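# Remove the cord tied around a flower bunch

## Task

Get the cord off the flowers while leaving the stems unbent and the blooms unsquashed.

## Robot and tools

Robot: two low-cost arms, left_arm and right_arm, each ending in a parallel gripper with a wrist camera. Calibrated bases in the scene frame: left_arm at (+0.033, +0.323, +0.045) m, right_arm at (-0.015, -0.347, +0.029) m, both turned almost not at all about z. A camera stand sits behind the arms. Loose objects may get a brief nudge from outside at times.

Frames: the scene frame has its origin at table-top height, halfway between the nominal bases, +z up, +x reaching out over the table, and left_arm on the +y side (arm names do not match image left/right). Reported hand positions, quaternions (wxyz), velocities and Hand targets are all in this frame. Motion offsets, however, are along each arm's own Hand target axes. On a gripper, fingers point along +z and part along y; end_effector_position is the spot between the pads, roughly 1 cm short of the tips.

execute_actions(actions, cameras): actions is a list of actions; each action is a list of up to 15 rows, one row per 1/30 s step, and a short action repeats its final row to fill 15 steps. Every row has 14 numbers in [-1, 1]: left_arm dx, dy, dz, rx, ry, rz, opening, then right_arm in the same seven slots, always all 14 even if one arm is idle. dx..rz are an offset (not a pose) from that arm's Hand target as it was when the action began; every row counts from that same start, not from the row before, yet the next action starts from the new Hand target, so repeating an offset keeps moving. Scale: 1.0 equals 0.6 m or 180 degrees; rx, ry, rz form a single rotation vector. Opening is absolute: +1 fully open (0.094 m), -1 shut. Sending 0 on all six pose slots re-requests the current Hand target. A 0 in the opening slot is a real command (half open), so to keep a gripper as it is, resend its present opening. Images come back only with an empty actions list or when cameras names them ("all", a list of names, or [] for none).

move(target, speed, blend, opening_speed, grip_force, blocking, cameras): target is one 14-number row or a list of up to 15 rows, same layout and scale as above; each row is an offset from the Hand targets at the start of the move, not from the previous row. Paths are straight lines, end together, last at least 0.5 s and are cut off at 10 s total. speed: m/s per arm, 0.002 to 2.9, default 0.25 (rotation up to twice that in rad/s); one value or one per target. blend: corner rounding in metres for lists; 0 means stop at each target. opening_speed: rate of the opening command per second on the -1..+1 scale, at least 0.2; use it to close gently. grip_force: newtons per finger pad, 10 to 50, one value or one per arm, persisting until changed; low values close slowly. blocking=false returns after about 0.5 s while the move goes on. The result adds a move: line (done, off_target, moving, held, fault) plus limits such as paced (pose clipped) or held (steps withheld). Moves do not avoid obstacles or the other arm.

wait(seconds 0 to 10): let time pass holding commands; a running move continues. stop(): brakes a running move. zoom_image(camera, region [x0, y0, x1, y1] in pixels, at most 504 by 504) enlarges part of the latest image of cam_high, cam_low, cam_left_wrist or cam_right_wrist (all 504x504). read_manual(section "licences") only returns licence text. finished_scene(scene) ends the current scene, given its number; it cannot be reversed, and the cord must stay off without the robot.

Results: Hand target (last commanded pose after clipping; the base for the next offset), end_effector_position, quaternion, joint positions (last value is finger opening in metres), joint velocities (may be omitted when all are within noise), joint torques (include arm weight; joints 1 to 3 wrap at ±28 N m), grip_measured (opening on the command scale, reads slightly wide when empty), grip_effort_nm (gripper motor effort, negative closing; not pad force), Tool commands, and for execute_actions some step positions.

Behaviour to expect: orientation commands are clipped to within 40 degrees of the current one per step. Friction and weight can leave a gripper a few cm off its target; that alone does not mean contact; resend zeros or the missing offset. A blocked arm keeps pushing until commanded back past its gripper. Faster motion hits harder and strays more, especially with a stretched arm. Do not route a gripper near its own base; go around it. With the wrist near joint 1's axis, small hand motions can swing the whole arm.

Avoid: arms or grippers touching each other (a moderate press can fail the task; closing on the other arm's fingers counts), hard contacts with fixed things, force on the wrist camera cables (cable contact counts as hand contact), dropping or releasing moving parts, and anything leaving the table or being set down off it. Close slowly with modest grip_force on flowers: the squeeze jumps to the force limit once pressed past first touch, and soft items collapse. Motor heat builds when holding, stretching or pushing: MOTOR HOT appears at 75 °C, at 90 °C the arm folds and idles, at 100 °C it goes limp.

Each tool is called by a JSON object that holds its "op" and its "data", one argument or row to a line.

## Session

{"op": "execute_actions", "data": {
  "actions": []
}}

Scene clock: 0.00 s.
left_arm: end_effector_position=(+0.1734, +0.0761, +0.3079) grip_measured=+1.000 grip_effort_nm=n/a end_effector_quat_wxyz=(+0.355, +0.171, +0.885, -0.247) | right_arm: end_effector_position=(+0.1461, -0.1941, +0.2611) grip_measured=+1.000 grip_effort_nm=n/a end_effector_quat_wxyz=(+0.411, -0.218, +0.865, +0.190)
Joint positions: left_arm=[-1.352 0.943 1.072 -0.868 -0.381 -0.744 0.094] | right_arm=[0.897 0.576 0.825 -0.892 0.178 0.318 0.094]
Joint velocities: within noise
Joint torques (N m): no reading
Heat: left arm: 34 °C; right arm: 35 °C.
Hand target: left_arm +0.1753, +0.0769, +0.3153; +0.365, +0.168, +0.880, -0.252 | right_arm +0.1483, -0.1935, +0.2704; +0.425, -0.215, +0.858, +0.195
Tool commands: left_gripper/opening=+1.0 right_gripper/opening=+1.0
camera_calibration:
cam_left_wrist: T_world_to_cam=[[-0.469158, -0.820577, 0.326412, 0.0450624], [-0.858115, 0.336273, -0.388019, 0.279799], [0.208636, -0.462141, -0.861914, 0.350315], [0, 0, 0, 1]] pos_world=[0.188152, 0.104783, 0.3958]
cam_right_wrist: T_world_to_cam=[[0.552798, -0.820627, -0.144866, -0.203561], [-0.765463, -0.431343, -0.477504, 0.193057], [0.329366, 0.374853, -0.866605, 0.345593], [0, 0, 0, 1]] pos_world=[0.14648, -0.213321, 0.362188]

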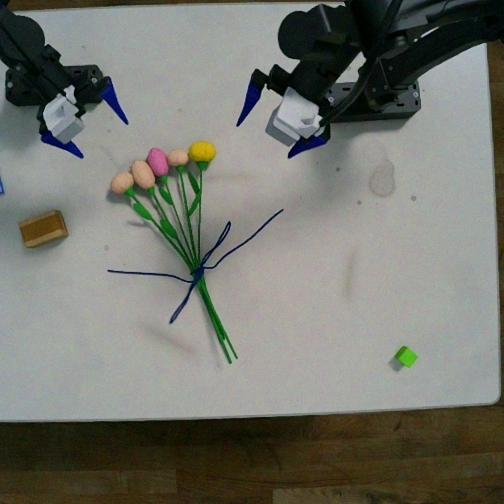

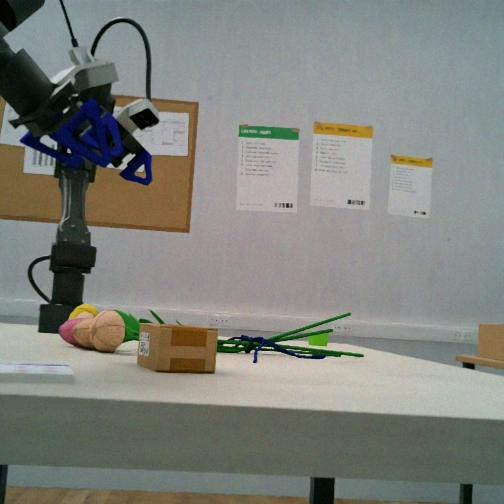

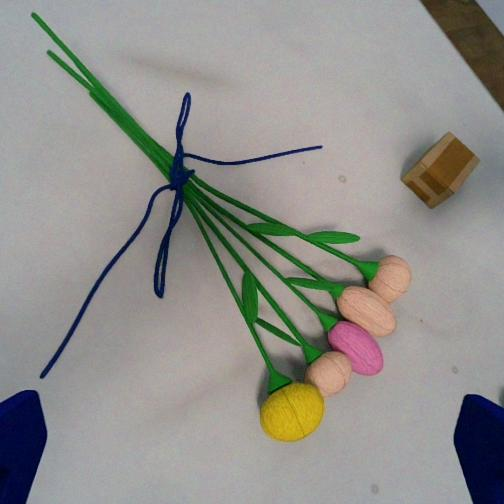

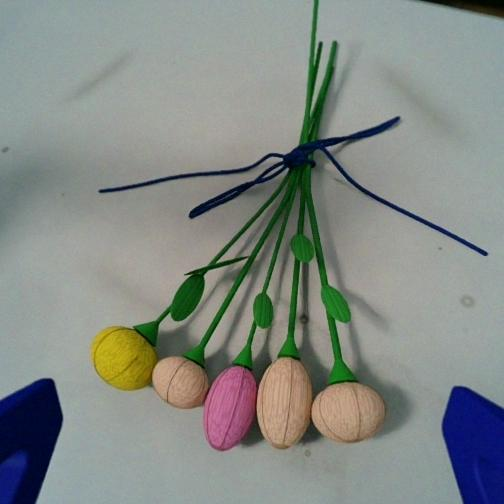

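{"op": "zoom_image", "data": {
  "camera": "cam_right_wrist",
  "region": [180, 90, 420, 230]
}}

{"op": "zoom_image", "data": {
  "camera": "cam_left_wrist",
  "region": [110, 80, 290, 310]
}}

{"op": "zoom_image", "data": {
  "camera": "cam_high",
  "region": [100, 200, 300, 370]
}}

Scaled by 2.100.

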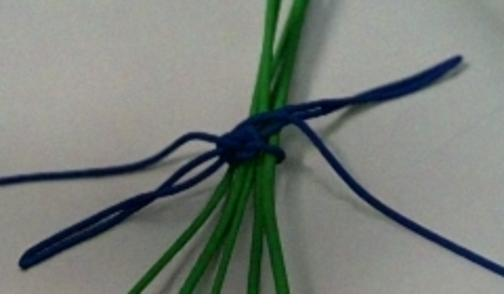

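Scaled by 2.191.

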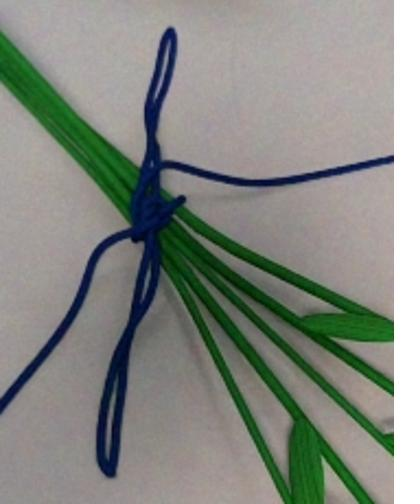

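Scaled by 2.520.

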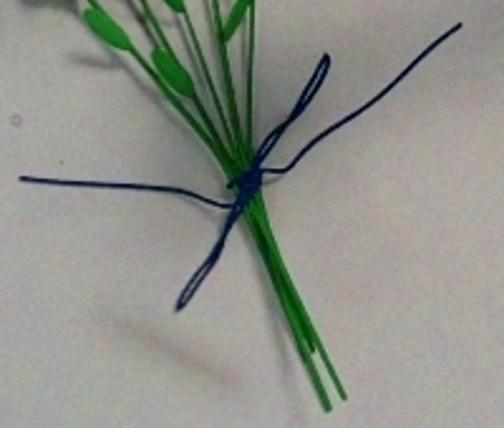

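{"op": "move", "data": {
  "target": [0.0928,0.1977,0.2645,-0.0594,0.2886,0.1258,0,-0.0327,-0.2853,0.355,0.3443,0.1277,0.5958,0],
  "cameras": ["all"]
}}

Scene clock: 6.93 s.
left_arm: end_effector_position=(+0.2742, +0.0927, +0.1363) grip_measured=+0.003 grip_effort_nm=-0.16 end_effector_quat_wxyz=(-0.006, +0.389, +0.921, -0.004) | right_arm: end_effector_position=(+0.3841, -0.2211, +0.1366) grip_measured=+0.001 grip_effort_nm=-0.08 end_effector_quat_wxyz=(-0.001, +0.700, +0.714, +0.000)
Joint positions: left_arm=[-0.815 1.823 1.455 -1.212 0.012 0.04 0.047] | right_arm=[0.299 2.161 2.003 -1.412 -0.001 1.853 0.047]
Joint torques (N m): left_arm=[0.55 -7.86 8.77 0.12 -0.11 0.03] | right_arm=[-0.35 -9.25 9.84 0.07 -0.03 0.12]
Heat: left arm: 35 °C; right arm: 36 °C.
Hand target: left_arm +0.2831, +0.0902, +0.1407; +0.000, +0.390, +0.921, +0.000 | right_arm +0.3877, -0.2221, +0.1404; +0.000, +0.708, +0.707, +0.000
Off the commanded pose: left_arm 0.010 m, 1 deg | right_arm 0.005 m, 1 deg.
move: done
camera_calibration:
cam_left_wrist: T_world_to_cam=[[-0.706668, -0.707425, 0.0130595, 0.259271], [-0.637985, 0.645066, 0.420553, 0.0948259], [-0.305934, 0.28886, -0.907174, 0.266674], [0, 0, 0, 1]] pos_world=[0.325301, 0.0452146, 0.198654]
cam_right_wrist: T_world_to_cam=[[-0.999141, -0.0379314, -0.0166862, 0.376356], [-0.0414324, 0.907038, 0.419004, 0.199521], [-0.000758363, 0.419336, -0.907831, 0.311635], [0, 0, 0, 1]] pos_world=[0.384536, -0.297378, 0.205591]

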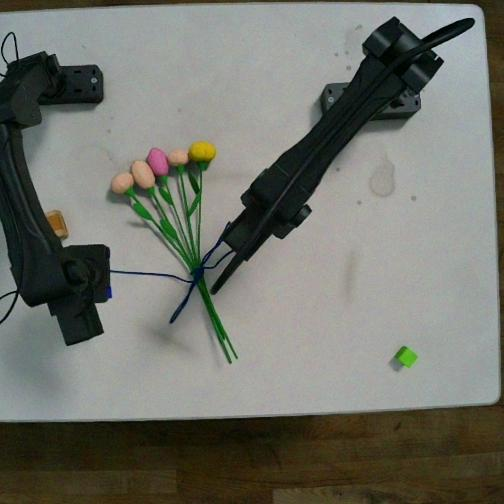

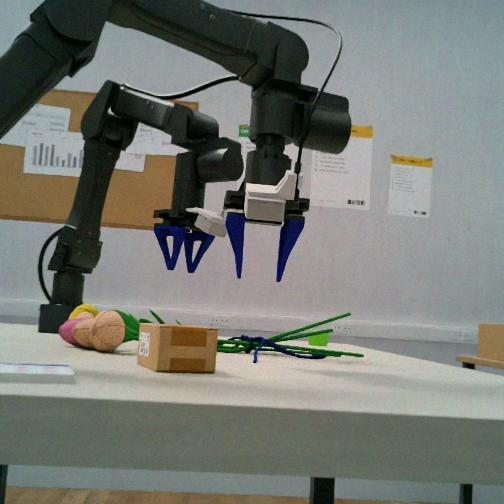

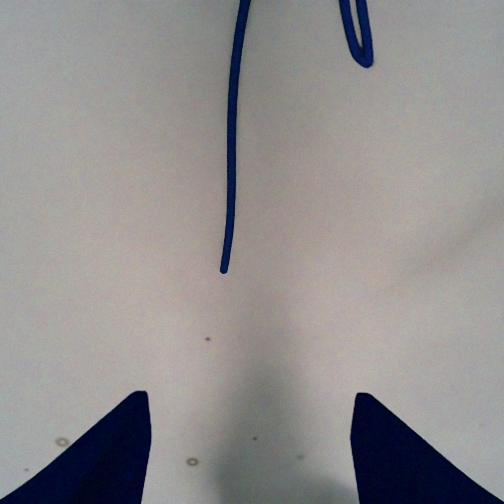

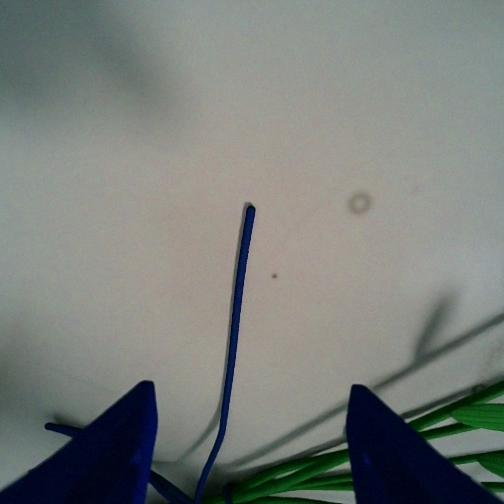

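{"op": "move", "data": {
  "target": [0,0.016,0.1845,0,0,0,-0.4,0.014,0.004,0.14,0,0,0,-0.4],
  "cameras": ["cam_left_wrist","cam_right_wrist"],
  "speed": 0.15
}}

Scene clock: 8.93 s.
left_arm: end_effector_position=(+0.2862, +0.0944, +0.0397) grip_measured=-0.397 grip_effort_nm=-0.16 end_effector_quat_wxyz=(-0.003, +0.388, +0.921, -0.005) | right_arm: end_effector_position=(+0.3916, -0.2164, +0.0641) grip_measured=-0.398 grip_effort_nm=-0.08 end_effector_quat_wxyz=(+0.001, +0.704, +0.710, +0.002)
Joint positions: left_arm=[-0.787 1.956 1.23 -0.848 0.012 0.068 0.028] | right_arm=[0.305 2.21 1.792 -1.148 -0.001 1.87 0.028]
Joint torques (N m): left_arm=[0.42 -8.77 4 0.67 -0.12 0.02] | right_arm=[0.61 -9.99 4.66 0.49 -0.02 0.13]
Heat: left arm: 35 °C; right arm: 36 °C.
Hand target: left_arm +0.2899, +0.0969, +0.0299; +0.000, +0.390, +0.921, +0.000 | right_arm +0.3902, -0.2138, +0.0565; +0.000, +0.708, +0.706, +0.000
Off the commanded pose: left_arm 0.011 m, 1 deg | right_arm 0.008 m, 1 deg.
move: off_target (left_arm)
camera_calibration:
cam_left_wrist: T_world_to_cam=[[-0.706589, -0.707506, 0.0129757, 0.270194], [-0.639923, 0.646706, 0.415054, 0.142699], [-0.302045, 0.284969, -0.909704, 0.181675], [0, 0, 0, 1]] pos_world=[0.337106, 0.0471083, 0.102537]
cam_right_wrist: T_world_to_cam=[[-0.999424, -0.0264103, -0.0213118, 0.385658], [-0.0329235, 0.906856, 0.420152, 0.222494], [0.00823041, 0.420612, -0.907203, 0.240568], [0, 0, 0, 1]] pos_world=[0.390782, -0.29277, 0.132982]
Images, in order (width x height): cam_left_wrist 504x504, cam_right_wrist 504x504.

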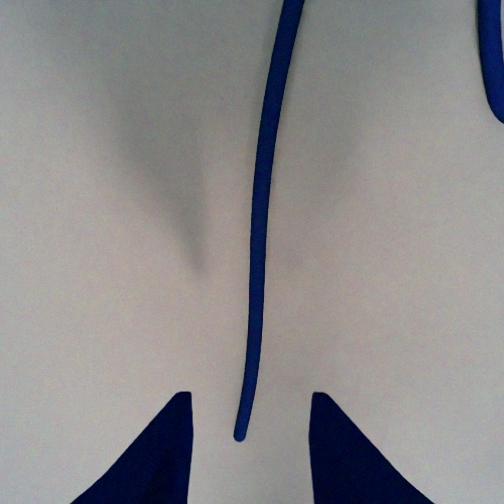

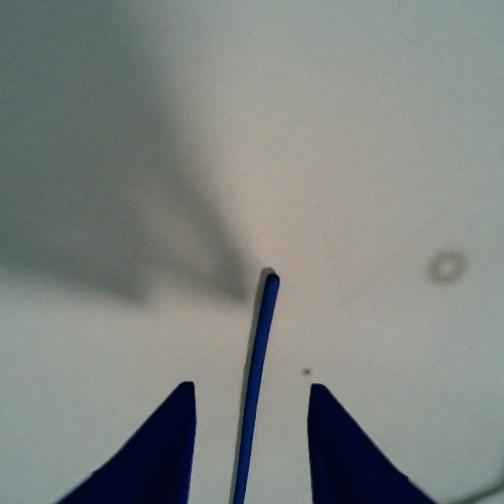

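{"op": "move", "data": {
  "target": [
    [0,0,0.045,0,0,0,-0.4,0,0,0.054,0,0,0,-0.4],
    [0,0,0.045,0,0,0,-1,0,0,0.054,0,0,0,-1]
  ],
  "cameras": ["cam_left_wrist","cam_right_wrist"],
  "speed": 0.06,
  "opening_speed": 0.7
}}

Scene clock: 11.80 s.
left_arm: end_effector_position=(+0.2875, +0.0932, +0.0143) grip_measured=-0.973 grip_effort_nm=-1.02 end_effector_quat_wxyz=(-0.001, +0.389, +0.921, -0.006) | right_arm: end_effector_position=(+0.3951, -0.2150, +0.0368) grip_measured=-0.949 grip_effort_nm=-1.03 end_effector_quat_wxyz=(+0.004, +0.705, +0.710, +0.010)
Joint positions: left_arm=[-0.787 2.007 1.189 -0.752 0.012 0.068 0.001] | right_arm=[0.305 2.234 1.72 -1.036 -0.003 1.872 0.002]
Joint torques (N m): left_arm=[0.47 -8.79 3.59 0.7 -0.05 0.03] | right_arm=[0.59 -9.44 4.12 0.5 -0.01 0.12]
Heat: left arm: 35 °C; right arm: 36 °C.
Hand target: left_arm +0.2899, +0.0970, +0.0028; +0.000, +0.390, +0.921, +0.000 | right_arm +0.3902, -0.2138, +0.0241; +0.000, +0.708, +0.706, +0.000
Off the commanded pose: left_arm 0.012 m, 1 deg | right_arm 0.014 m, 1 deg.
move: off_target (left_arm, right_arm); target 2's new opening was sent with right_arm's hand 0.013 m and 1 deg from that target
camera_calibration:
cam_left_wrist: T_world_to_cam=[[-0.706646, -0.707453, 0.0127553, 0.270696], [-0.641225, 0.647907, 0.411153, 0.155141], [-0.299136, 0.282361, -0.911477, 0.158605], [0, 0, 0, 1]] pos_world=[0.338211, 0.0462041, 0.0773247]
cam_right_wrist: T_world_to_cam=[[-0.999033, -0.0246363, -0.0364048, 0.389365], [-0.0377994, 0.904221, 0.425388, 0.234072], [0.022438, 0.426353, -0.904278, 0.210711], [0, 0, 0, 1]] pos_world=[0.393109, -0.291898, 0.105145]
Images, in order (width x height): cam_left_wrist 504x504, cam_right_wrist 504x504.

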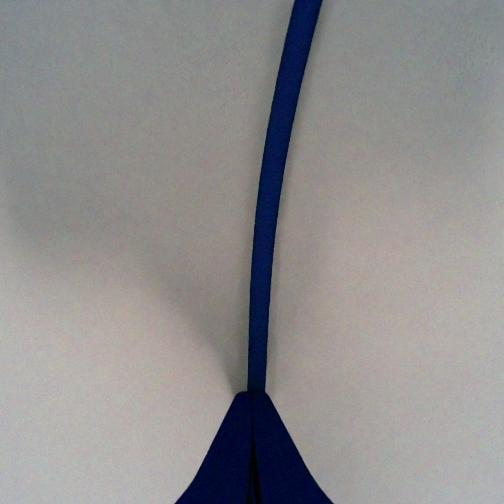

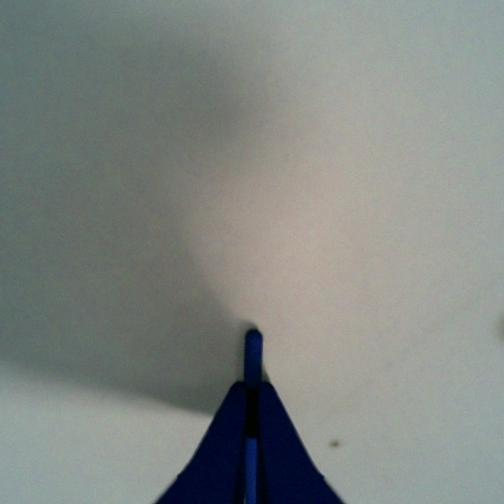

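{"op": "move", "data": {
  "target": [
    [0,0,-0.035,0,0,0,-1,0,0,-0.03,0,0,0,-1],
    [0.037,0.233,-0.035,0,0,0.244,-1,-0.15,0,-0.03,0,0,0,-1]
  ],
  "cameras": ["all"],
  "speed": 0.06,
  "blend": [0.01,0]
}}

{"op": "zoom_image", "data": {
  "camera": "cam_high",
  "region": [120, 200, 300, 350]
}}

Scene clock: 19.63 s.
left_arm: end_effector_position=(+0.3688, +0.2112, +0.0246) grip_measured=-0.973 grip_effort_nm=-1.02 end_effector_quat_wxyz=(+0.001, +0.704, +0.710, +0.004) | right_arm: end_effector_position=(+0.3895, -0.2946, +0.0358) grip_measured=-0.949 grip_effort_nm=-1.04 end_effector_quat_wxyz=(-0.016, +0.705, +0.709, -0.003)
Joint positions: left_arm=[-0.384 2.018 1.255 -0.801 -0.007 1.235 0.001] | right_arm=[0.114 2.19 1.644 -1.049 -0.021 1.681 0.002]
Joint torques (N m): left_arm=[0.68 -8.79 7.64 0.11 0.04 0.09] | right_arm=[-1.05 -12.56 3.67 0.4 0.17 -0.12]
Heat: left arm: 36 °C; right arm: 37 °C.
Hand target: left_arm +0.3750, +0.2100, +0.0239; +0.000, +0.706, +0.708, +0.000 | right_arm +0.3900, -0.3038, +0.0422; +0.000, +0.708, +0.707, +0.000
Off the commanded pose: left_arm 0.006 m, 1 deg | right_arm 0.011 m, 2 deg.
move: off_target (right_arm)
camera_calibration:
cam_left_wrist: T_world_to_cam=[[-0.999735, -0.0218458, -0.00731963, 0.375241], [-0.0229087, 0.908749, 0.416714, -0.15666], [-0.00245176, 0.416771, -0.909008, 0.0211731], [0, 0, 0, 1]] pos_world=[0.371604, 0.141738, 0.0872756]
cam_right_wrist: T_world_to_cam=[[-0.99968, -0.0236743, 0.00887596, 0.380763], [-0.0174572, 0.900252, 0.435019, 0.296736], [-0.0182894, 0.434725, -0.900377, 0.262042], [0, 0, 0, 1]] pos_world=[0.390614, -0.372039, 0.103472]

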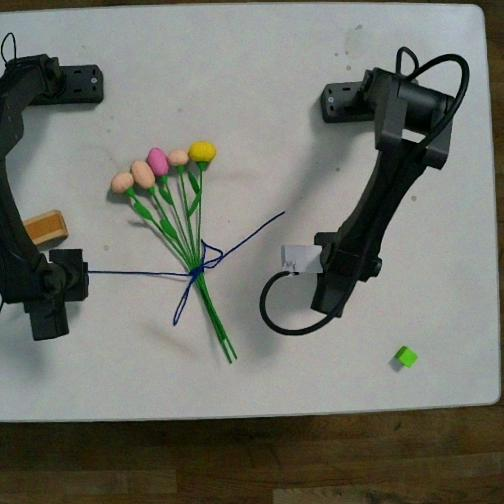

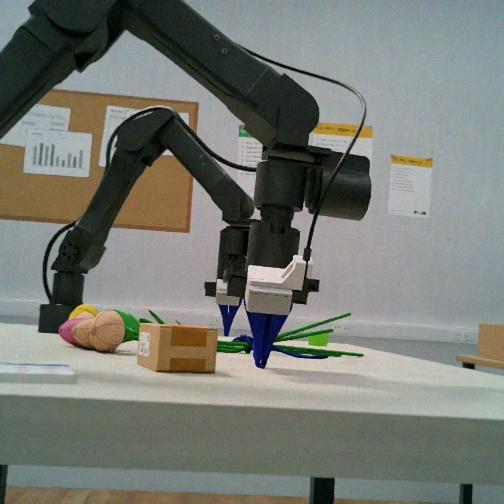

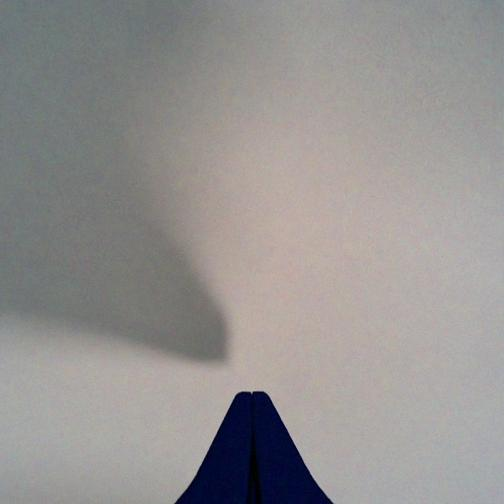

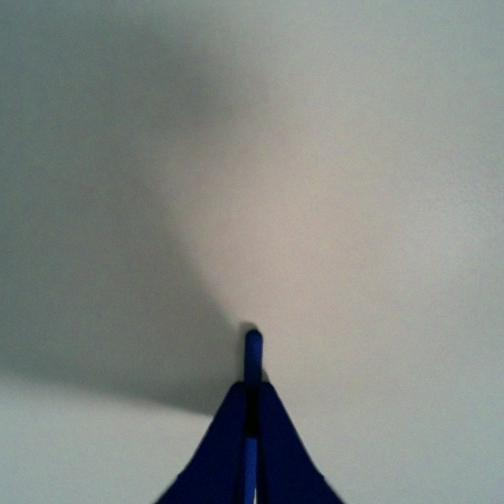

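Scaled by 2.800.

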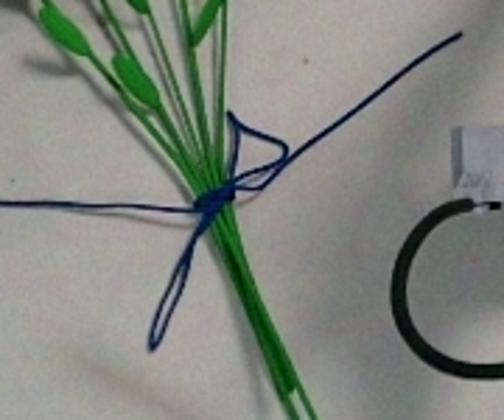

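{"op": "move", "data": {
  "target": [
    [0,0,-0.1,0,0,0,-0.4,-0.08,0,-0.01,0,0,0,-1],
    [0,0,-0.17,0,0,0,-0.4,-0.15,0,-0.01,0,0,0,-1]
  ],
  "cameras": ["cam_high"],
  "speed": 0.06
}}

{"op": "zoom_image", "data": {
  "camera": "cam_high",
  "region": [120, 200, 300, 350]
}}

Scene clock: 22.93 s.
left_arm: end_effector_position=(+0.3650, +0.2125, +0.1012) grip_measured=-0.403 grip_effort_nm=0.18 end_effector_quat_wxyz=(-0.031, +0.704, +0.709, -0.012) | right_arm: end_effector_position=(+0.3894, -0.3867, +0.0360) grip_measured=-0.949 grip_effort_nm=-1.04 end_effector_quat_wxyz=(-0.017, +0.707, +0.707, +0.000)
Joint positions: left_arm=[-0.384 1.964 1.5 -1.173 -0.007 1.237 0.028] | right_arm=[-0.113 2.186 1.638 -1.049 -0.021 1.46 0.002]
Joint torques (N m): left_arm=[0.53 -15.01 8.46 -0.02 -0.04 0.07] | right_arm=[-0.59 -12.66 5.45 0.2 0.17 -0.13]
Heat: left arm: 36 °C; right arm: 38 °C.
Hand target: left_arm +0.3750, +0.2100, +0.1260; +0.000, +0.706, +0.708, +0.000 | right_arm +0.3898, -0.3938, +0.0480; +0.000, +0.708, +0.706, +0.000
Off the commanded pose: left_arm 0.027 m, 4 deg | right_arm 0.014 m, 2 deg.
move: off_target (left_arm, right_arm)
Images, in order (width x height): cam_high 504x504.

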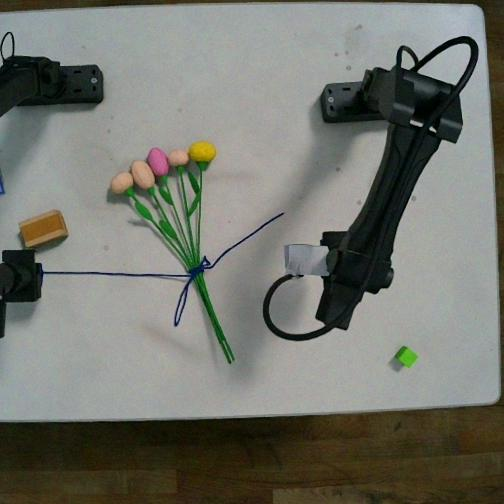

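Scaled by 2.800.

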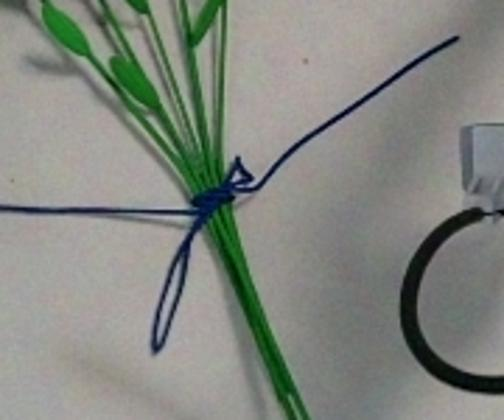

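{"op": "move", "data": {
  "target": [0,0,0,0,0,0,-0.4,-0.075,0,0,0,0,0,-1],
  "cameras": ["cam_high"],
  "speed": 0.04
}}

{"op": "zoom_image", "data": {
  "camera": "cam_high",
  "region": [150, 220, 250, 320]
}}

Scene clock: 24.90 s.
left_arm: end_effector_position=(+0.3647, +0.2126, +0.1013) grip_measured=-0.403 grip_effort_nm=0.18 end_effector_quat_wxyz=(-0.032, +0.704, +0.709, -0.012) | right_arm: end_effector_position=(+0.3827, -0.4307, +0.0363) grip_measured=-0.949 grip_effort_nm=-1.04 end_effector_quat_wxyz=(-0.017, +0.708, +0.706, +0.002)
Joint positions: left_arm=[-0.384 1.964 1.5 -1.175 -0.007 1.237 0.028] | right_arm=[-0.223 2.186 1.639 -1.05 -0.021 1.353 0.002]
Joint torques (N m): left_arm=[0.24 -14.95 8.24 0.01 0.01 0.05] | right_arm=[-0.42 -10.73 9.42 0.06 0.17 -0.14]
Heat: left arm: 36 °C; right arm: 39 °C.
Hand target: left_arm +0.3750, +0.2100, +0.1260; +0.000, +0.706, +0.708, +0.000 | right_arm +0.3897, -0.4387, +0.0480; +0.000, +0.708, +0.707, +0.000
Off the commanded pose: left_arm 0.027 m, 4 deg | right_arm 0.016 m, 2 deg.
move: off_target (left_arm, right_arm)
Images, in order (width x height): cam_high 504x504.

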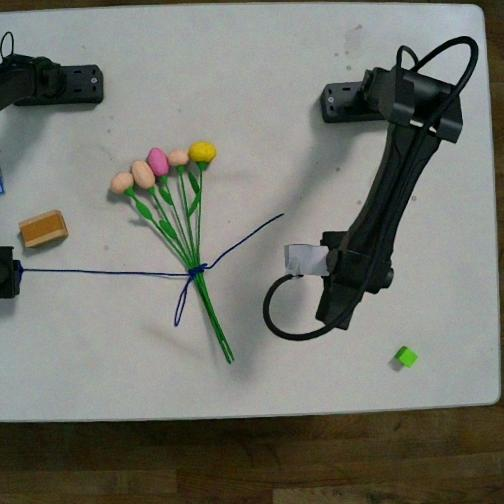

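Scaled by 5.040.

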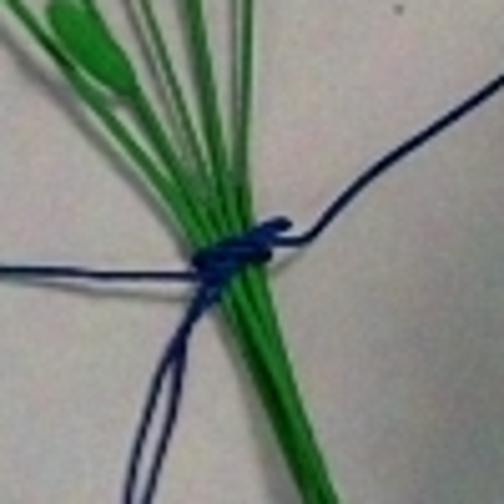

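{"op": "move", "data": {
  "target": [0,0,0,0,0,0,-0.4,-0.075,0,0,0,0,0,-1],
  "cameras": ["cam_high"],
  "speed": 0.04
}}

{"op": "zoom_image", "data": {
  "camera": "cam_high",
  "region": [150, 220, 250, 320]
}}

Scene clock: 28.03 s.
left_arm: end_effector_position=(+0.3647, +0.2126, +0.1013) grip_measured=-0.403 grip_effort_nm=0.17 end_effector_quat_wxyz=(-0.032, +0.704, +0.709, -0.012) | right_arm: end_effector_position=(+0.3858, -0.4765, +0.0453) grip_measured=-0.949 grip_effort_nm=-1.04 end_effector_quat_wxyz=(-0.006, +0.708, +0.706, +0.008)
Joint positions: left_arm=[-0.384 1.964 1.5 -1.175 -0.007 1.237 0.028] | right_arm=[-0.327 2.211 1.718 -1.081 -0.02 1.249 0.002]
Joint torques (N m): left_arm=[0.46 -14.99 8.09 -0.02 0 0.02] | right_arm=[-0.4 -9.42 9.63 0.11 0.15 -0.13]
Heat: left arm: 36 °C; right arm: 39 °C.
Hand target: left_arm +0.3750, +0.2100, +0.1260; +0.000, +0.706, +0.708, +0.000 | right_arm +0.3897, -0.4838, +0.0482; +0.000, +0.708, +0.706, +0.000
Off the commanded pose: left_arm 0.027 m, 4 deg | right_arm 0.009 m, 1 deg.
move: off_target (left_arm)
Images, in order (width x height): cam_high 504x504.

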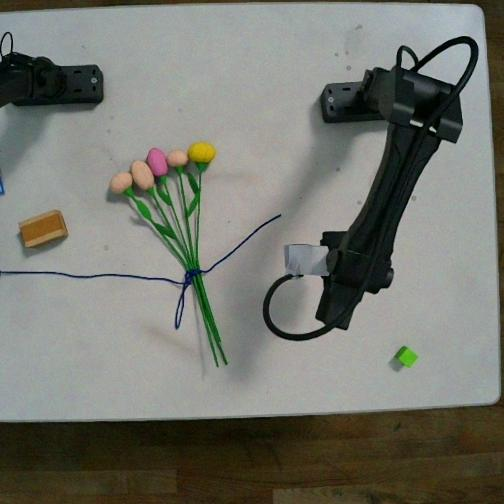

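Scaled by 5.040.

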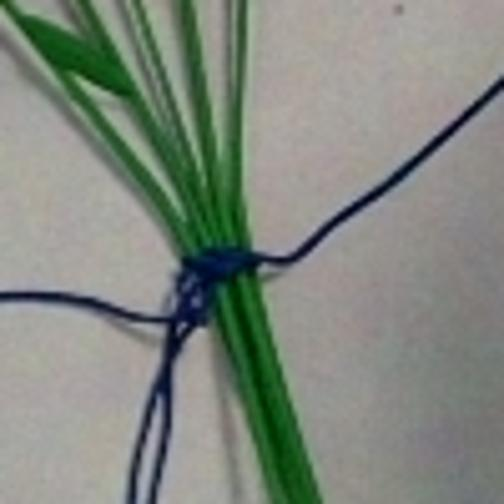

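{"op": "move", "data": {
  "target": [-0.217,-0.125,0.11,0,0,-0.244,-0.4,0,0,0,0,0,0,-1],
  "cameras": ["cam_left_wrist"],
  "speed": 0.15
}}

Scene clock: 31.73 s.
left_arm: end_effector_position=(+0.3006, +0.0798, +0.0750) grip_measured=-0.403 grip_effort_nm=0.18 end_effector_quat_wxyz=(+0.005, +0.394, +0.919, -0.003) | right_arm: end_effector_position=(+0.3858, -0.4765, +0.0453) grip_measured=-0.949 grip_effort_nm=-1.03 end_effector_quat_wxyz=(-0.006, +0.708, +0.706, +0.008)
Joint positions: left_arm=[-0.795 1.961 1.39 -0.988 0.003 0.072 0.028] | right_arm=[-0.327 2.211 1.718 -1.081 -0.02 1.249 0.002]
Joint torques (N m): left_arm=[-0.21 -8.39 3.85 0.69 -0.01 -0.11] | right_arm=[-0.42 -9.4 9.65 0.1 0.15 -0.13]
Heat: left arm: 37 °C; right arm: 39 °C.
Hand target: left_arm +0.3002, +0.0797, +0.0598; +0.000, +0.390, +0.921, +0.000 | right_arm +0.3897, -0.4838, +0.0482; +0.000, +0.708, +0.706, +0.000
Off the commanded pose: left_arm 0.015 m, 1 deg | right_arm 0.009 m, 1 deg.
move: off_target (left_arm)
camera_calibration:
cam_left_wrist: T_world_to_cam=[[-0.715593, -0.698511, 0.00293983, 0.272389], [-0.638742, 0.656055, 0.401996, 0.146518], [-0.282727, 0.285788, -0.915637, 0.216693], [0, 0, 0, 1]] pos_world=[0.349772, 0.0322145, 0.138712]
Images, in order (width x height): cam_left_wrist 504x504.

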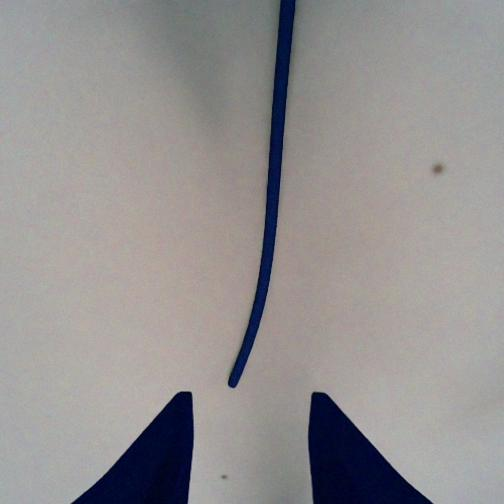

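{"op": "move", "data": {
  "target": [
    [0,-0.008,0.05,0,0,0,-0.4,0,0,0,0,0,0,-1],
    [0,-0.008,0.115,0,0,0,-0.4,0,0,0,0,0,0,-1],
    [0,-0.008,0.115,0,0,0,-1,0,0,0,0,0,0,-1]
  ],
  "cameras": ["cam_left_wrist"],
  "speed": [0.1,0.04,0.05]
}}

Scene clock: 35.13 s.
left_arm: end_effector_position=(+0.2992, +0.0777, +0.0102) grip_measured=-0.931 grip_effort_nm=-1.02 end_effector_quat_wxyz=(+0.002, +0.391, +0.920, +0.000) | right_arm: end_effector_position=(+0.3858, -0.4765, +0.0453) grip_measured=-0.949 grip_effort_nm=-1.04 end_effector_quat_wxyz=(-0.006, +0.708, +0.706, +0.008)
Joint positions: left_arm=[-0.805 2.075 1.276 -0.768 -0.002 0.057 0.003] | right_arm=[-0.327 2.211 1.718 -1.081 -0.02 1.249 0.002]
Joint torques (N m): left_arm=[-0.58 -7.98 2.97 0.94 -0.03 -0.11] | right_arm=[-0.4 -9.4 9.65 0.1 0.15 -0.14]
Heat: left arm: 37 °C; right arm: 38 °C.
Hand target: left_arm +0.2969, +0.0763, -0.0091; +0.000, +0.390, +0.921, +0.000 | right_arm +0.3897, -0.4838, +0.0482; +0.000, +0.708, +0.706, +0.000
Off the commanded pose: left_arm 0.020 m, 0 deg | right_arm 0.009 m, 1 deg.
move: off_target (left_arm); target 3's new opening was sent with left_arm's hand 0.019 m and 0 deg from that target
camera_calibration:
cam_left_wrist: T_world_to_cam=[[-0.711233, -0.702956, -0.00111094, 0.269229], [-0.641549, 0.648456, 0.409781, 0.174433], [-0.287337, 0.292162, -0.912183, 0.158546], [0, 0, 0, 1]] pos_world=[0.348948, 0.0298224, 0.0734432]
Images, in order (width x height): cam_left_wrist 504x504.

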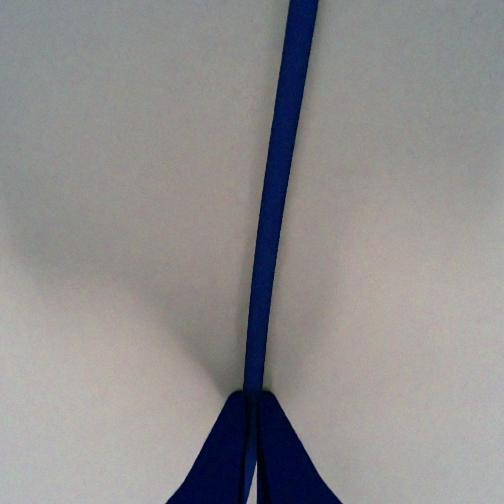

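{"op": "move", "data": {
  "target": [
    [0,0,-0.045,0,0,0,-1,0,0,0,0,0,0,-1],
    [0.058,0.237,-0.05,0,0,0.244,-1,0,0,0,0,0,0,-1]
  ],
  "cameras": ["cam_high"],
  "speed": [0.06],
  "blend": [0.01,0]
}}

{"op": "zoom_image", "data": {
  "camera": "cam_high",
  "region": [120, 200, 300, 350]
}}

speed must be one number or one for each of the 2 targets, got a list of 1; nothing of the call was run

This scene's latest camera images include none from cam_high. They are from: cam_left_wrist. cam_high's image comes with the result of a call that names it in "cameras".

{"op": "move", "data": {
  "target": [
    [0,0,-0.045,0,0,0,-1,0,0,0,0,0,0,-1],
    [0.058,0.237,-0.05,0,0,0.244,-1,0,0,0,0,0,0,-1]
  ],
  "cameras": ["cam_high"],
  "speed": 0.06,
  "blend": [0.01,0]
}}

{"op": "zoom_image", "data": {
  "camera": "cam_high",
  "region": [120, 200, 300, 350]
}}

Scene clock: 43.20 s.
left_arm: end_effector_position=(+0.3661, +0.2003, +0.0104) grip_measured=-0.931 grip_effort_nm=-1.02 end_effector_quat_wxyz=(-0.011, +0.704, +0.710, -0.005) | right_arm: end_effector_position=(+0.3858, -0.4765, +0.0453) grip_measured=-0.949 grip_effort_nm=-1.03 end_effector_quat_wxyz=(-0.006, +0.708, +0.706, +0.008)
Joint positions: left_arm=[-0.412 2.074 1.276 -0.796 0.001 1.209 0.003] | right_arm=[-0.327 2.211 1.718 -1.081 -0.02 1.249 0.002]
Joint torques (N m): left_arm=[0.66 -12.51 6.97 0.12 -0.1 0.05] | right_arm=[-0.4 -9.4 9.65 0.1 0.15 -0.14]
Heat: left arm: 38 °C; right arm: 38 °C.
Hand target: left_arm +0.3749, +0.2002, +0.0210; +0.000, +0.706, +0.708, +0.000 | right_arm +0.3897, -0.4838, +0.0482; +0.000, +0.708, +0.706, +0.000
Off the commanded pose: left_arm 0.014 m, 1 deg | right_arm 0.009 m, 1 deg.
move: off_target (left_arm)
Images, in order (width x height): cam_high 504x504.

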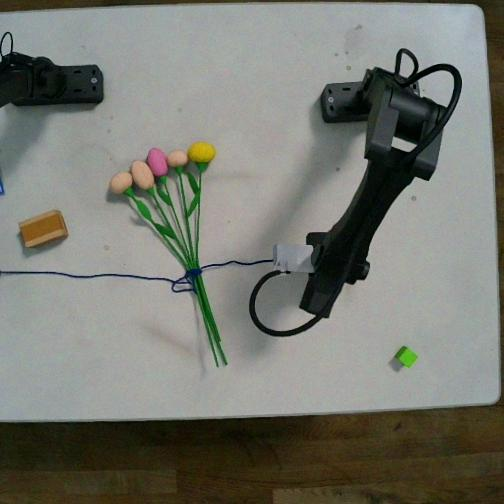

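Scaled by 2.800.

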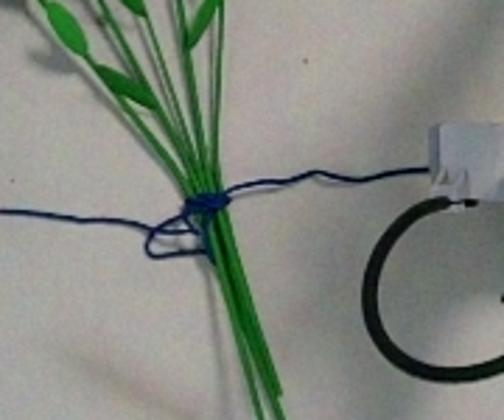

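{"op": "move", "data": {
  "target": [0.1,0,-0.01,0,0,0,-1,0,0,0,0,0,0,-1],
  "cameras": ["cam_high"],
  "speed": 0.04
}}

{"op": "zoom_image", "data": {
  "camera": "cam_high",
  "region": [150, 220, 250, 320]
}}

Scene clock: 45.57 s.
left_arm: end_effector_position=(+0.3782, +0.2592, +0.0150) grip_measured=-0.931 grip_effort_nm=-1.02 end_effector_quat_wxyz=(-0.009, +0.703, +0.711, -0.002) | right_arm: end_effector_position=(+0.3858, -0.4765, +0.0453) grip_measured=-0.949 grip_effort_nm=-1.03 end_effector_quat_wxyz=(-0.006, +0.708, +0.706, +0.008)
Joint positions: left_arm=[-0.246 2.048 1.255 -0.796 -0.007 1.372 0.003] | right_arm=[-0.327 2.211 1.718 -1.081 -0.02 1.249 0.002]
Joint torques (N m): left_arm=[0.32 -15.58 3.47 0.16 0.01 0.06] | right_arm=[-0.4 -9.4 9.65 0.1 0.15 -0.13]
Heat: left arm: 38 °C; right arm: 38 °C.
Hand target: left_arm +0.3748, +0.2602, +0.0270; +0.000, +0.706, +0.708, +0.000 | right_arm +0.3897, -0.4838, +0.0482; +0.000, +0.708, +0.706, +0.000
Off the commanded pose: left_arm 0.012 m, 1 deg | right_arm 0.009 m, 1 deg.
move: off_target (left_arm)
Images, in order (width x height): cam_high 504x504.

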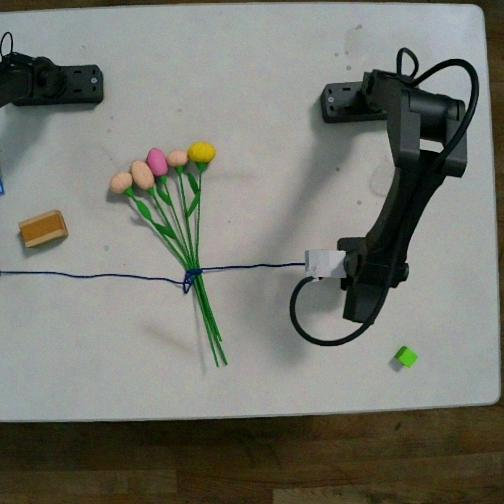

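Scaled by 5.040.

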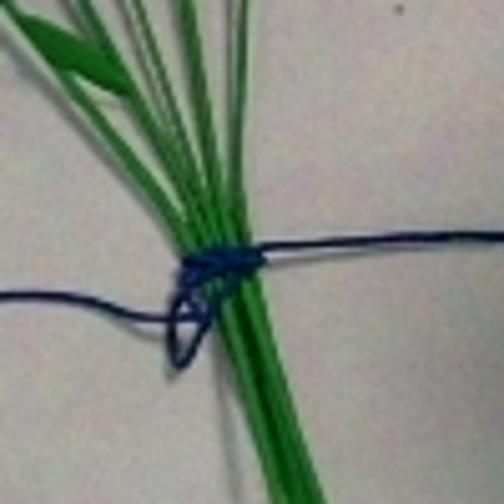

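{"op": "move", "data": {
  "target": [0.075,0,-0.005,0,0,0,-1,0,0,0,0,0,0,-1],
  "cameras": ["cam_high"],
  "speed": 0.04
}}

{"op": "zoom_image", "data": {
  "camera": "cam_high",
  "region": [150, 220, 250, 320]
}}

Scene clock: 47.80 s.
left_arm: end_effector_position=(+0.3791, +0.3049, +0.0185) grip_measured=-0.931 grip_effort_nm=-1.02 end_effector_quat_wxyz=(-0.008, +0.704, +0.711, -0.002) | right_arm: end_effector_position=(+0.3858, -0.4765, +0.0453) grip_measured=-0.949 grip_effort_nm=-1.04 end_effector_quat_wxyz=(-0.006, +0.708, +0.706, +0.008)
Joint positions: left_arm=[-0.116 2.024 1.235 -0.796 -0.008 1.502 0.003] | right_arm=[-0.327 2.211 1.718 -1.081 -0.02 1.249 0.002]
Joint torques (N m): left_arm=[0.28 -15.2 3.54 0.14 0.03 0.05] | right_arm=[-0.4 -9.4 9.65 0.1 0.15 -0.13]
Heat: left arm: 38 °C; right arm: 38 °C.
Hand target: left_arm +0.3746, +0.3052, +0.0300; +0.000, +0.706, +0.708, +0.000 | right_arm +0.3897, -0.4838, +0.0482; +0.000, +0.708, +0.706, +0.000
Off the commanded pose: left_arm 0.012 m, 1 deg | right_arm 0.009 m, 1 deg.
move: off_target (left_arm)
Images, in order (width x height): cam_high 504x504.

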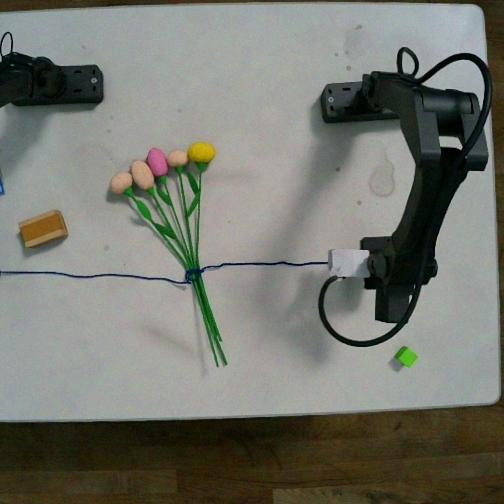

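Scaled by 5.040.

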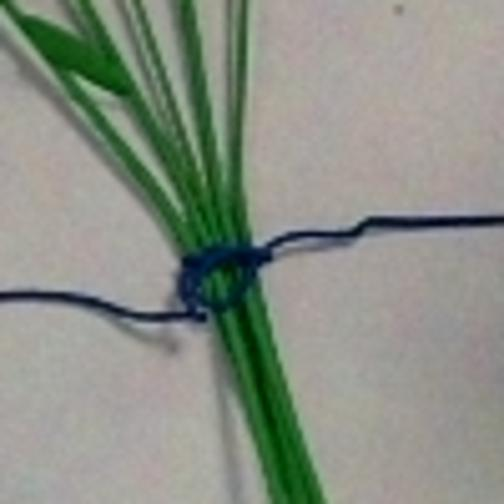

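{"op": "move", "data": {
  "target": [
    [0,0,0,0,0,0,-1,0,0,0.02,0,0,0,-0.5],
    [0,0,0,0,0,0,-1,0,0,-0.17,0,0,0,-0.5],
    [0,0,0,0,0,0,-1,0.64,0,-0.17,0,0,-0.07,-0.5]
  ],
  "cameras": ["cam_right_wrist"],
  "speed": [0.06,0.1,0.2]
}}

{"op": "zoom_image", "data": {
  "camera": "cam_right_wrist",
  "region": [150, 130, 350, 330]
}}

Scene clock: 53.37 s.
left_arm: end_effector_position=(+0.3791, +0.3049, +0.0185) grip_measured=-0.931 grip_effort_nm=-1.02 end_effector_quat_wxyz=(-0.008, +0.704, +0.711, -0.002) | right_arm: end_effector_position=(+0.3867, -0.0956, +0.1477) grip_measured=-0.502 grip_effort_nm=0.07 end_effector_quat_wxyz=(+0.005, +0.616, +0.787, +0.034)
Joint positions: left_arm=[-0.116 2.024 1.235 -0.796 -0.008 1.502 0.003] | right_arm=[0.549 2.402 2.452 -1.553 -0.014 1.881 0.023]
Joint torques (N m): left_arm=[0.42 -15.16 3.62 0.14 0.06 0.04] | right_arm=[-0.51 -10.61 9.62 0.17 0.1 0.12]
Heat: left arm: 39 °C; right arm: 39 °C.
Hand target: left_arm +0.3746, +0.3052, +0.0300; +0.000, +0.706, +0.708, +0.000 | right_arm +0.3903, -0.0997, +0.1499; +0.000, +0.626, +0.780, +0.000
Off the commanded pose: left_arm 0.012 m, 1 deg | right_arm 0.006 m, 4 deg.
joint sent to its limit (right arm) — joint 4 (wrist pitch), lower limit. The joint targets are off in orientation, not in position.
move: off_target (left_arm, right_arm)
camera_calibration:
cam_right_wrist: T_world_to_cam=[[-0.963739, -0.255074, -0.0783865, 0.358452], [-0.262728, 0.855587, 0.446033, 0.157894], [-0.0467049, 0.450454, -0.891577, 0.287514], [0, 0, 0, 1]] pos_world=[0.400366, -0.173172, 0.214013]
Images, in order (width x height): cam_right_wrist 504x504.

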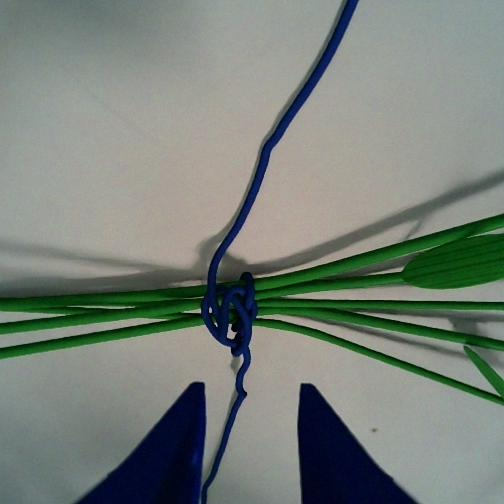

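Scaled by 2.520.

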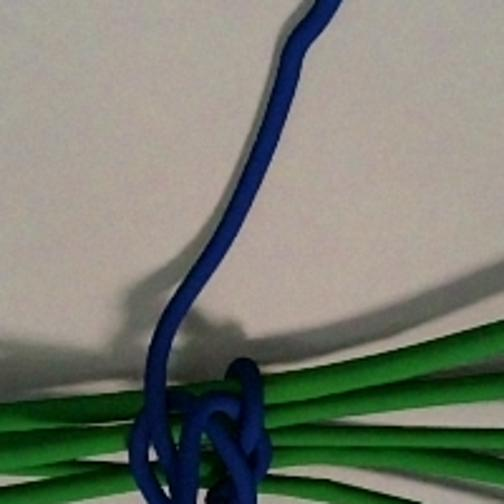

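{"op": "zoom_image", "data": {
  "camera": "cam_right_wrist",
  "region": [190, 260, 280, 380]
}}

Scaled by 4.200.

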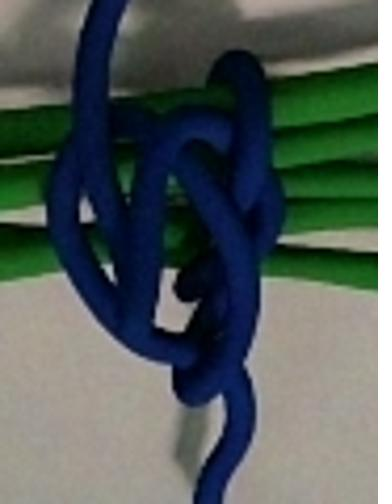

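{"op": "move", "data": {
  "target": [
    [0,0,0,0,0,0,-1,-0.03,-0.01,0.07,0,0,0,-0.5]
  ],
  "cameras": ["cam_right_wrist","cam_low"],
  "speed": 0.1
}}

{"op": "zoom_image", "data": {
  "camera": "cam_right_wrist",
  "region": [160, 240, 320, 400]
}}

{"op": "zoom_image", "data": {
  "camera": "cam_low",
  "region": [210, 320, 310, 380]
}}

Scene clock: 55.00 s.
left_arm: end_effector_position=(+0.3791, +0.3049, +0.0185) grip_measured=-0.931 grip_effort_nm=-1.02 end_effector_quat_wxyz=(-0.008, +0.704, +0.711, -0.002) | right_arm: end_effector_position=(+0.3854, -0.1157, +0.1089) grip_measured=-0.502 grip_effort_nm=0.07 end_effector_quat_wxyz=(-0.008, +0.626, +0.780, -0.002)
Joint positions: left_arm=[-0.116 2.024 1.235 -0.796 -0.008 1.502 0.003] | right_arm=[0.513 2.402 2.297 -1.477 -0.014 1.87 0.023]
Joint torques (N m): left_arm=[0.27 -15.2 3.58 0.15 -0.01 0.09] | right_arm=[-0.27 -12.37 4.44 0.45 0.1 -0.13]
Heat: left arm: 39 °C; right arm: 39 °C.
Hand target: left_arm +0.3746, +0.3052, +0.0300; +0.000, +0.706, +0.708, +0.000 | right_arm +0.3883, -0.1186, +0.1079; +0.000, +0.626, +0.780, +0.000
Off the commanded pose: left_arm 0.012 m, 1 deg | right_arm 0.004 m, 1 deg.
move: off_target (left_arm)
camera_calibration:
cam_right_wrist: T_world_to_cam=[[-0.972534, -0.232736, -0.00335049, 0.346949], [-0.21183, 0.879023, 0.427137, 0.177083], [-0.0964652, 0.416115, -0.904181, 0.278439], [0, 0, 0, 1]] pos_world=[0.40179, -0.190775, 0.177282]
Images, in order (width x height): cam_low 504x504, cam_right_wrist 504x504.

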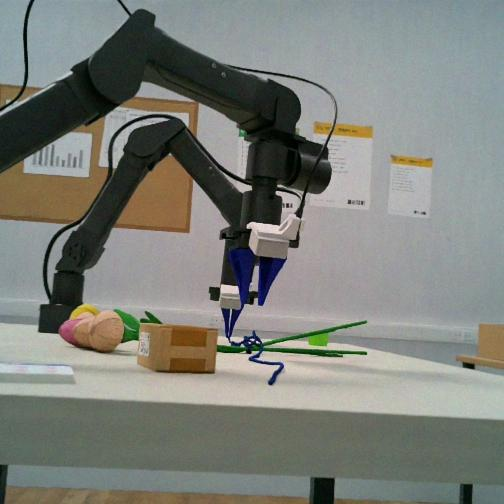

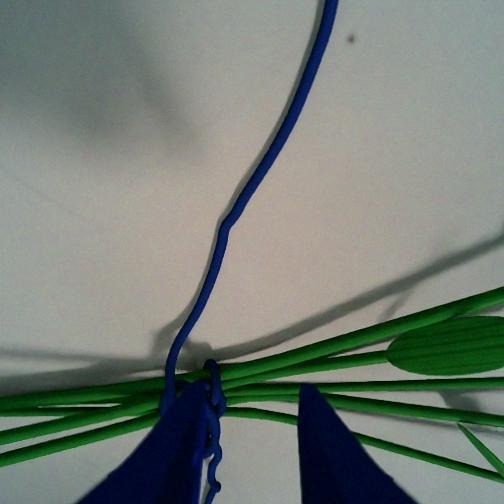

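Scaled by 3.150.

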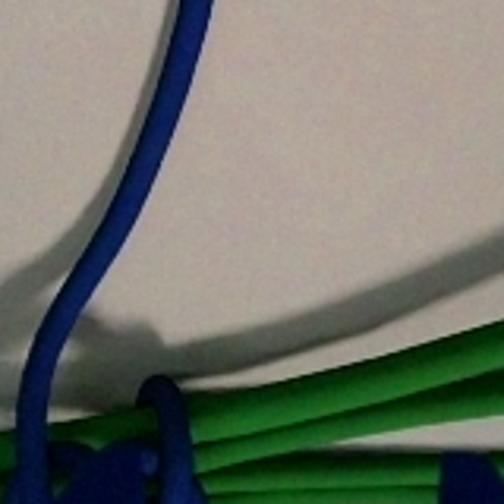

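Scaled by 5.040.

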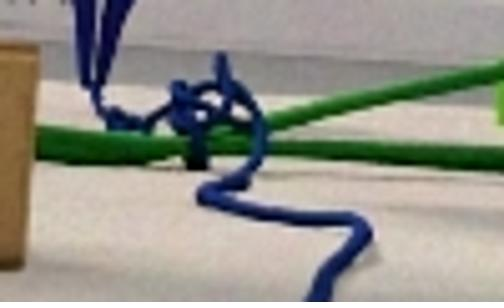

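{"op": "move", "data": {
  "target": [
    [0,0,0,0,0,0,-1,0.1,0.045,-0.02,0,0,0,0.3]
  ],
  "cameras": ["cam_right_wrist"],
  "speed": 0.1
}}

{"op": "zoom_image", "data": {
  "camera": "cam_right_wrist",
  "region": [190, 180, 330, 320]
}}

Scene clock: 56.60 s.
left_arm: end_effector_position=(+0.3791, +0.3049, +0.0185) grip_measured=-0.931 grip_effort_nm=-1.02 end_effector_quat_wxyz=(-0.008, +0.704, +0.711, -0.002) | right_arm: end_effector_position=(+0.4003, -0.0519, +0.1196) grip_measured=+0.299 grip_effort_nm=0.07 end_effector_quat_wxyz=(+0.009, +0.617, +0.785, +0.053)
Joint positions: left_arm=[-0.116 2.024 1.235 -0.796 -0.008 1.502 0.003] | right_arm=[0.608 2.582 2.67 -1.552 -0.014 1.945 0.061]
Joint torques (N m): left_arm=[0.32 -15.19 3.41 0.13 0.02 0.09] | right_arm=[-0.05 -11.37 9.63 0.26 0.1 0.11]
Heat: left arm: 40 °C; right arm: 39 °C.
Hand target: left_arm +0.3746, +0.3052, +0.0300; +0.000, +0.706, +0.708, +0.000 | right_arm +0.4018, -0.0543, +0.1200; +0.000, +0.626, +0.780, +0.000
Off the commanded pose: left_arm 0.012 m, 1 deg | right_arm 0.003 m, 6 deg.
joint sent to its limit (right arm) — joint 4 (wrist pitch), lower limit. The joint targets are off in orientation, not in position.
move: off_target (left_arm, right_arm)
camera_calibration:
cam_right_wrist: T_world_to_cam=[[-0.962258, -0.247791, -0.112515, 0.384416], [-0.271483, 0.84534, 0.460105, 0.137867], [-0.0188969, 0.473285, -0.880706, 0.232184], [0, 0, 0, 1]] pos_world=[0.411724, -0.131179, 0.184305]
Images, in order (width x height): cam_right_wrist 504x504.

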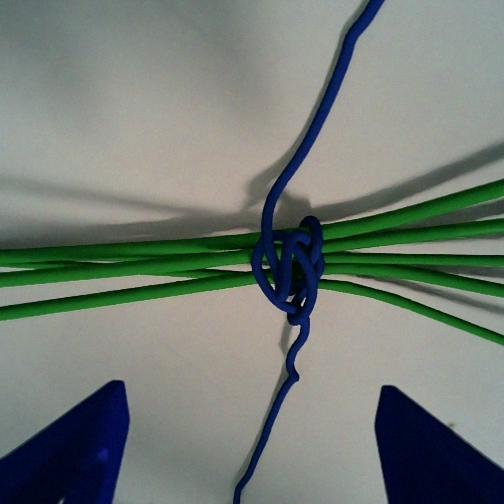

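Scaled by 3.600.

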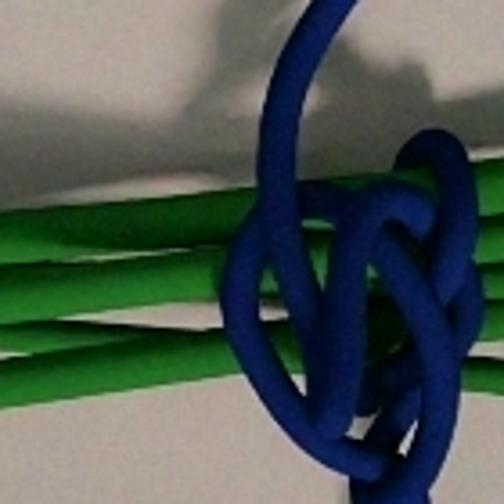

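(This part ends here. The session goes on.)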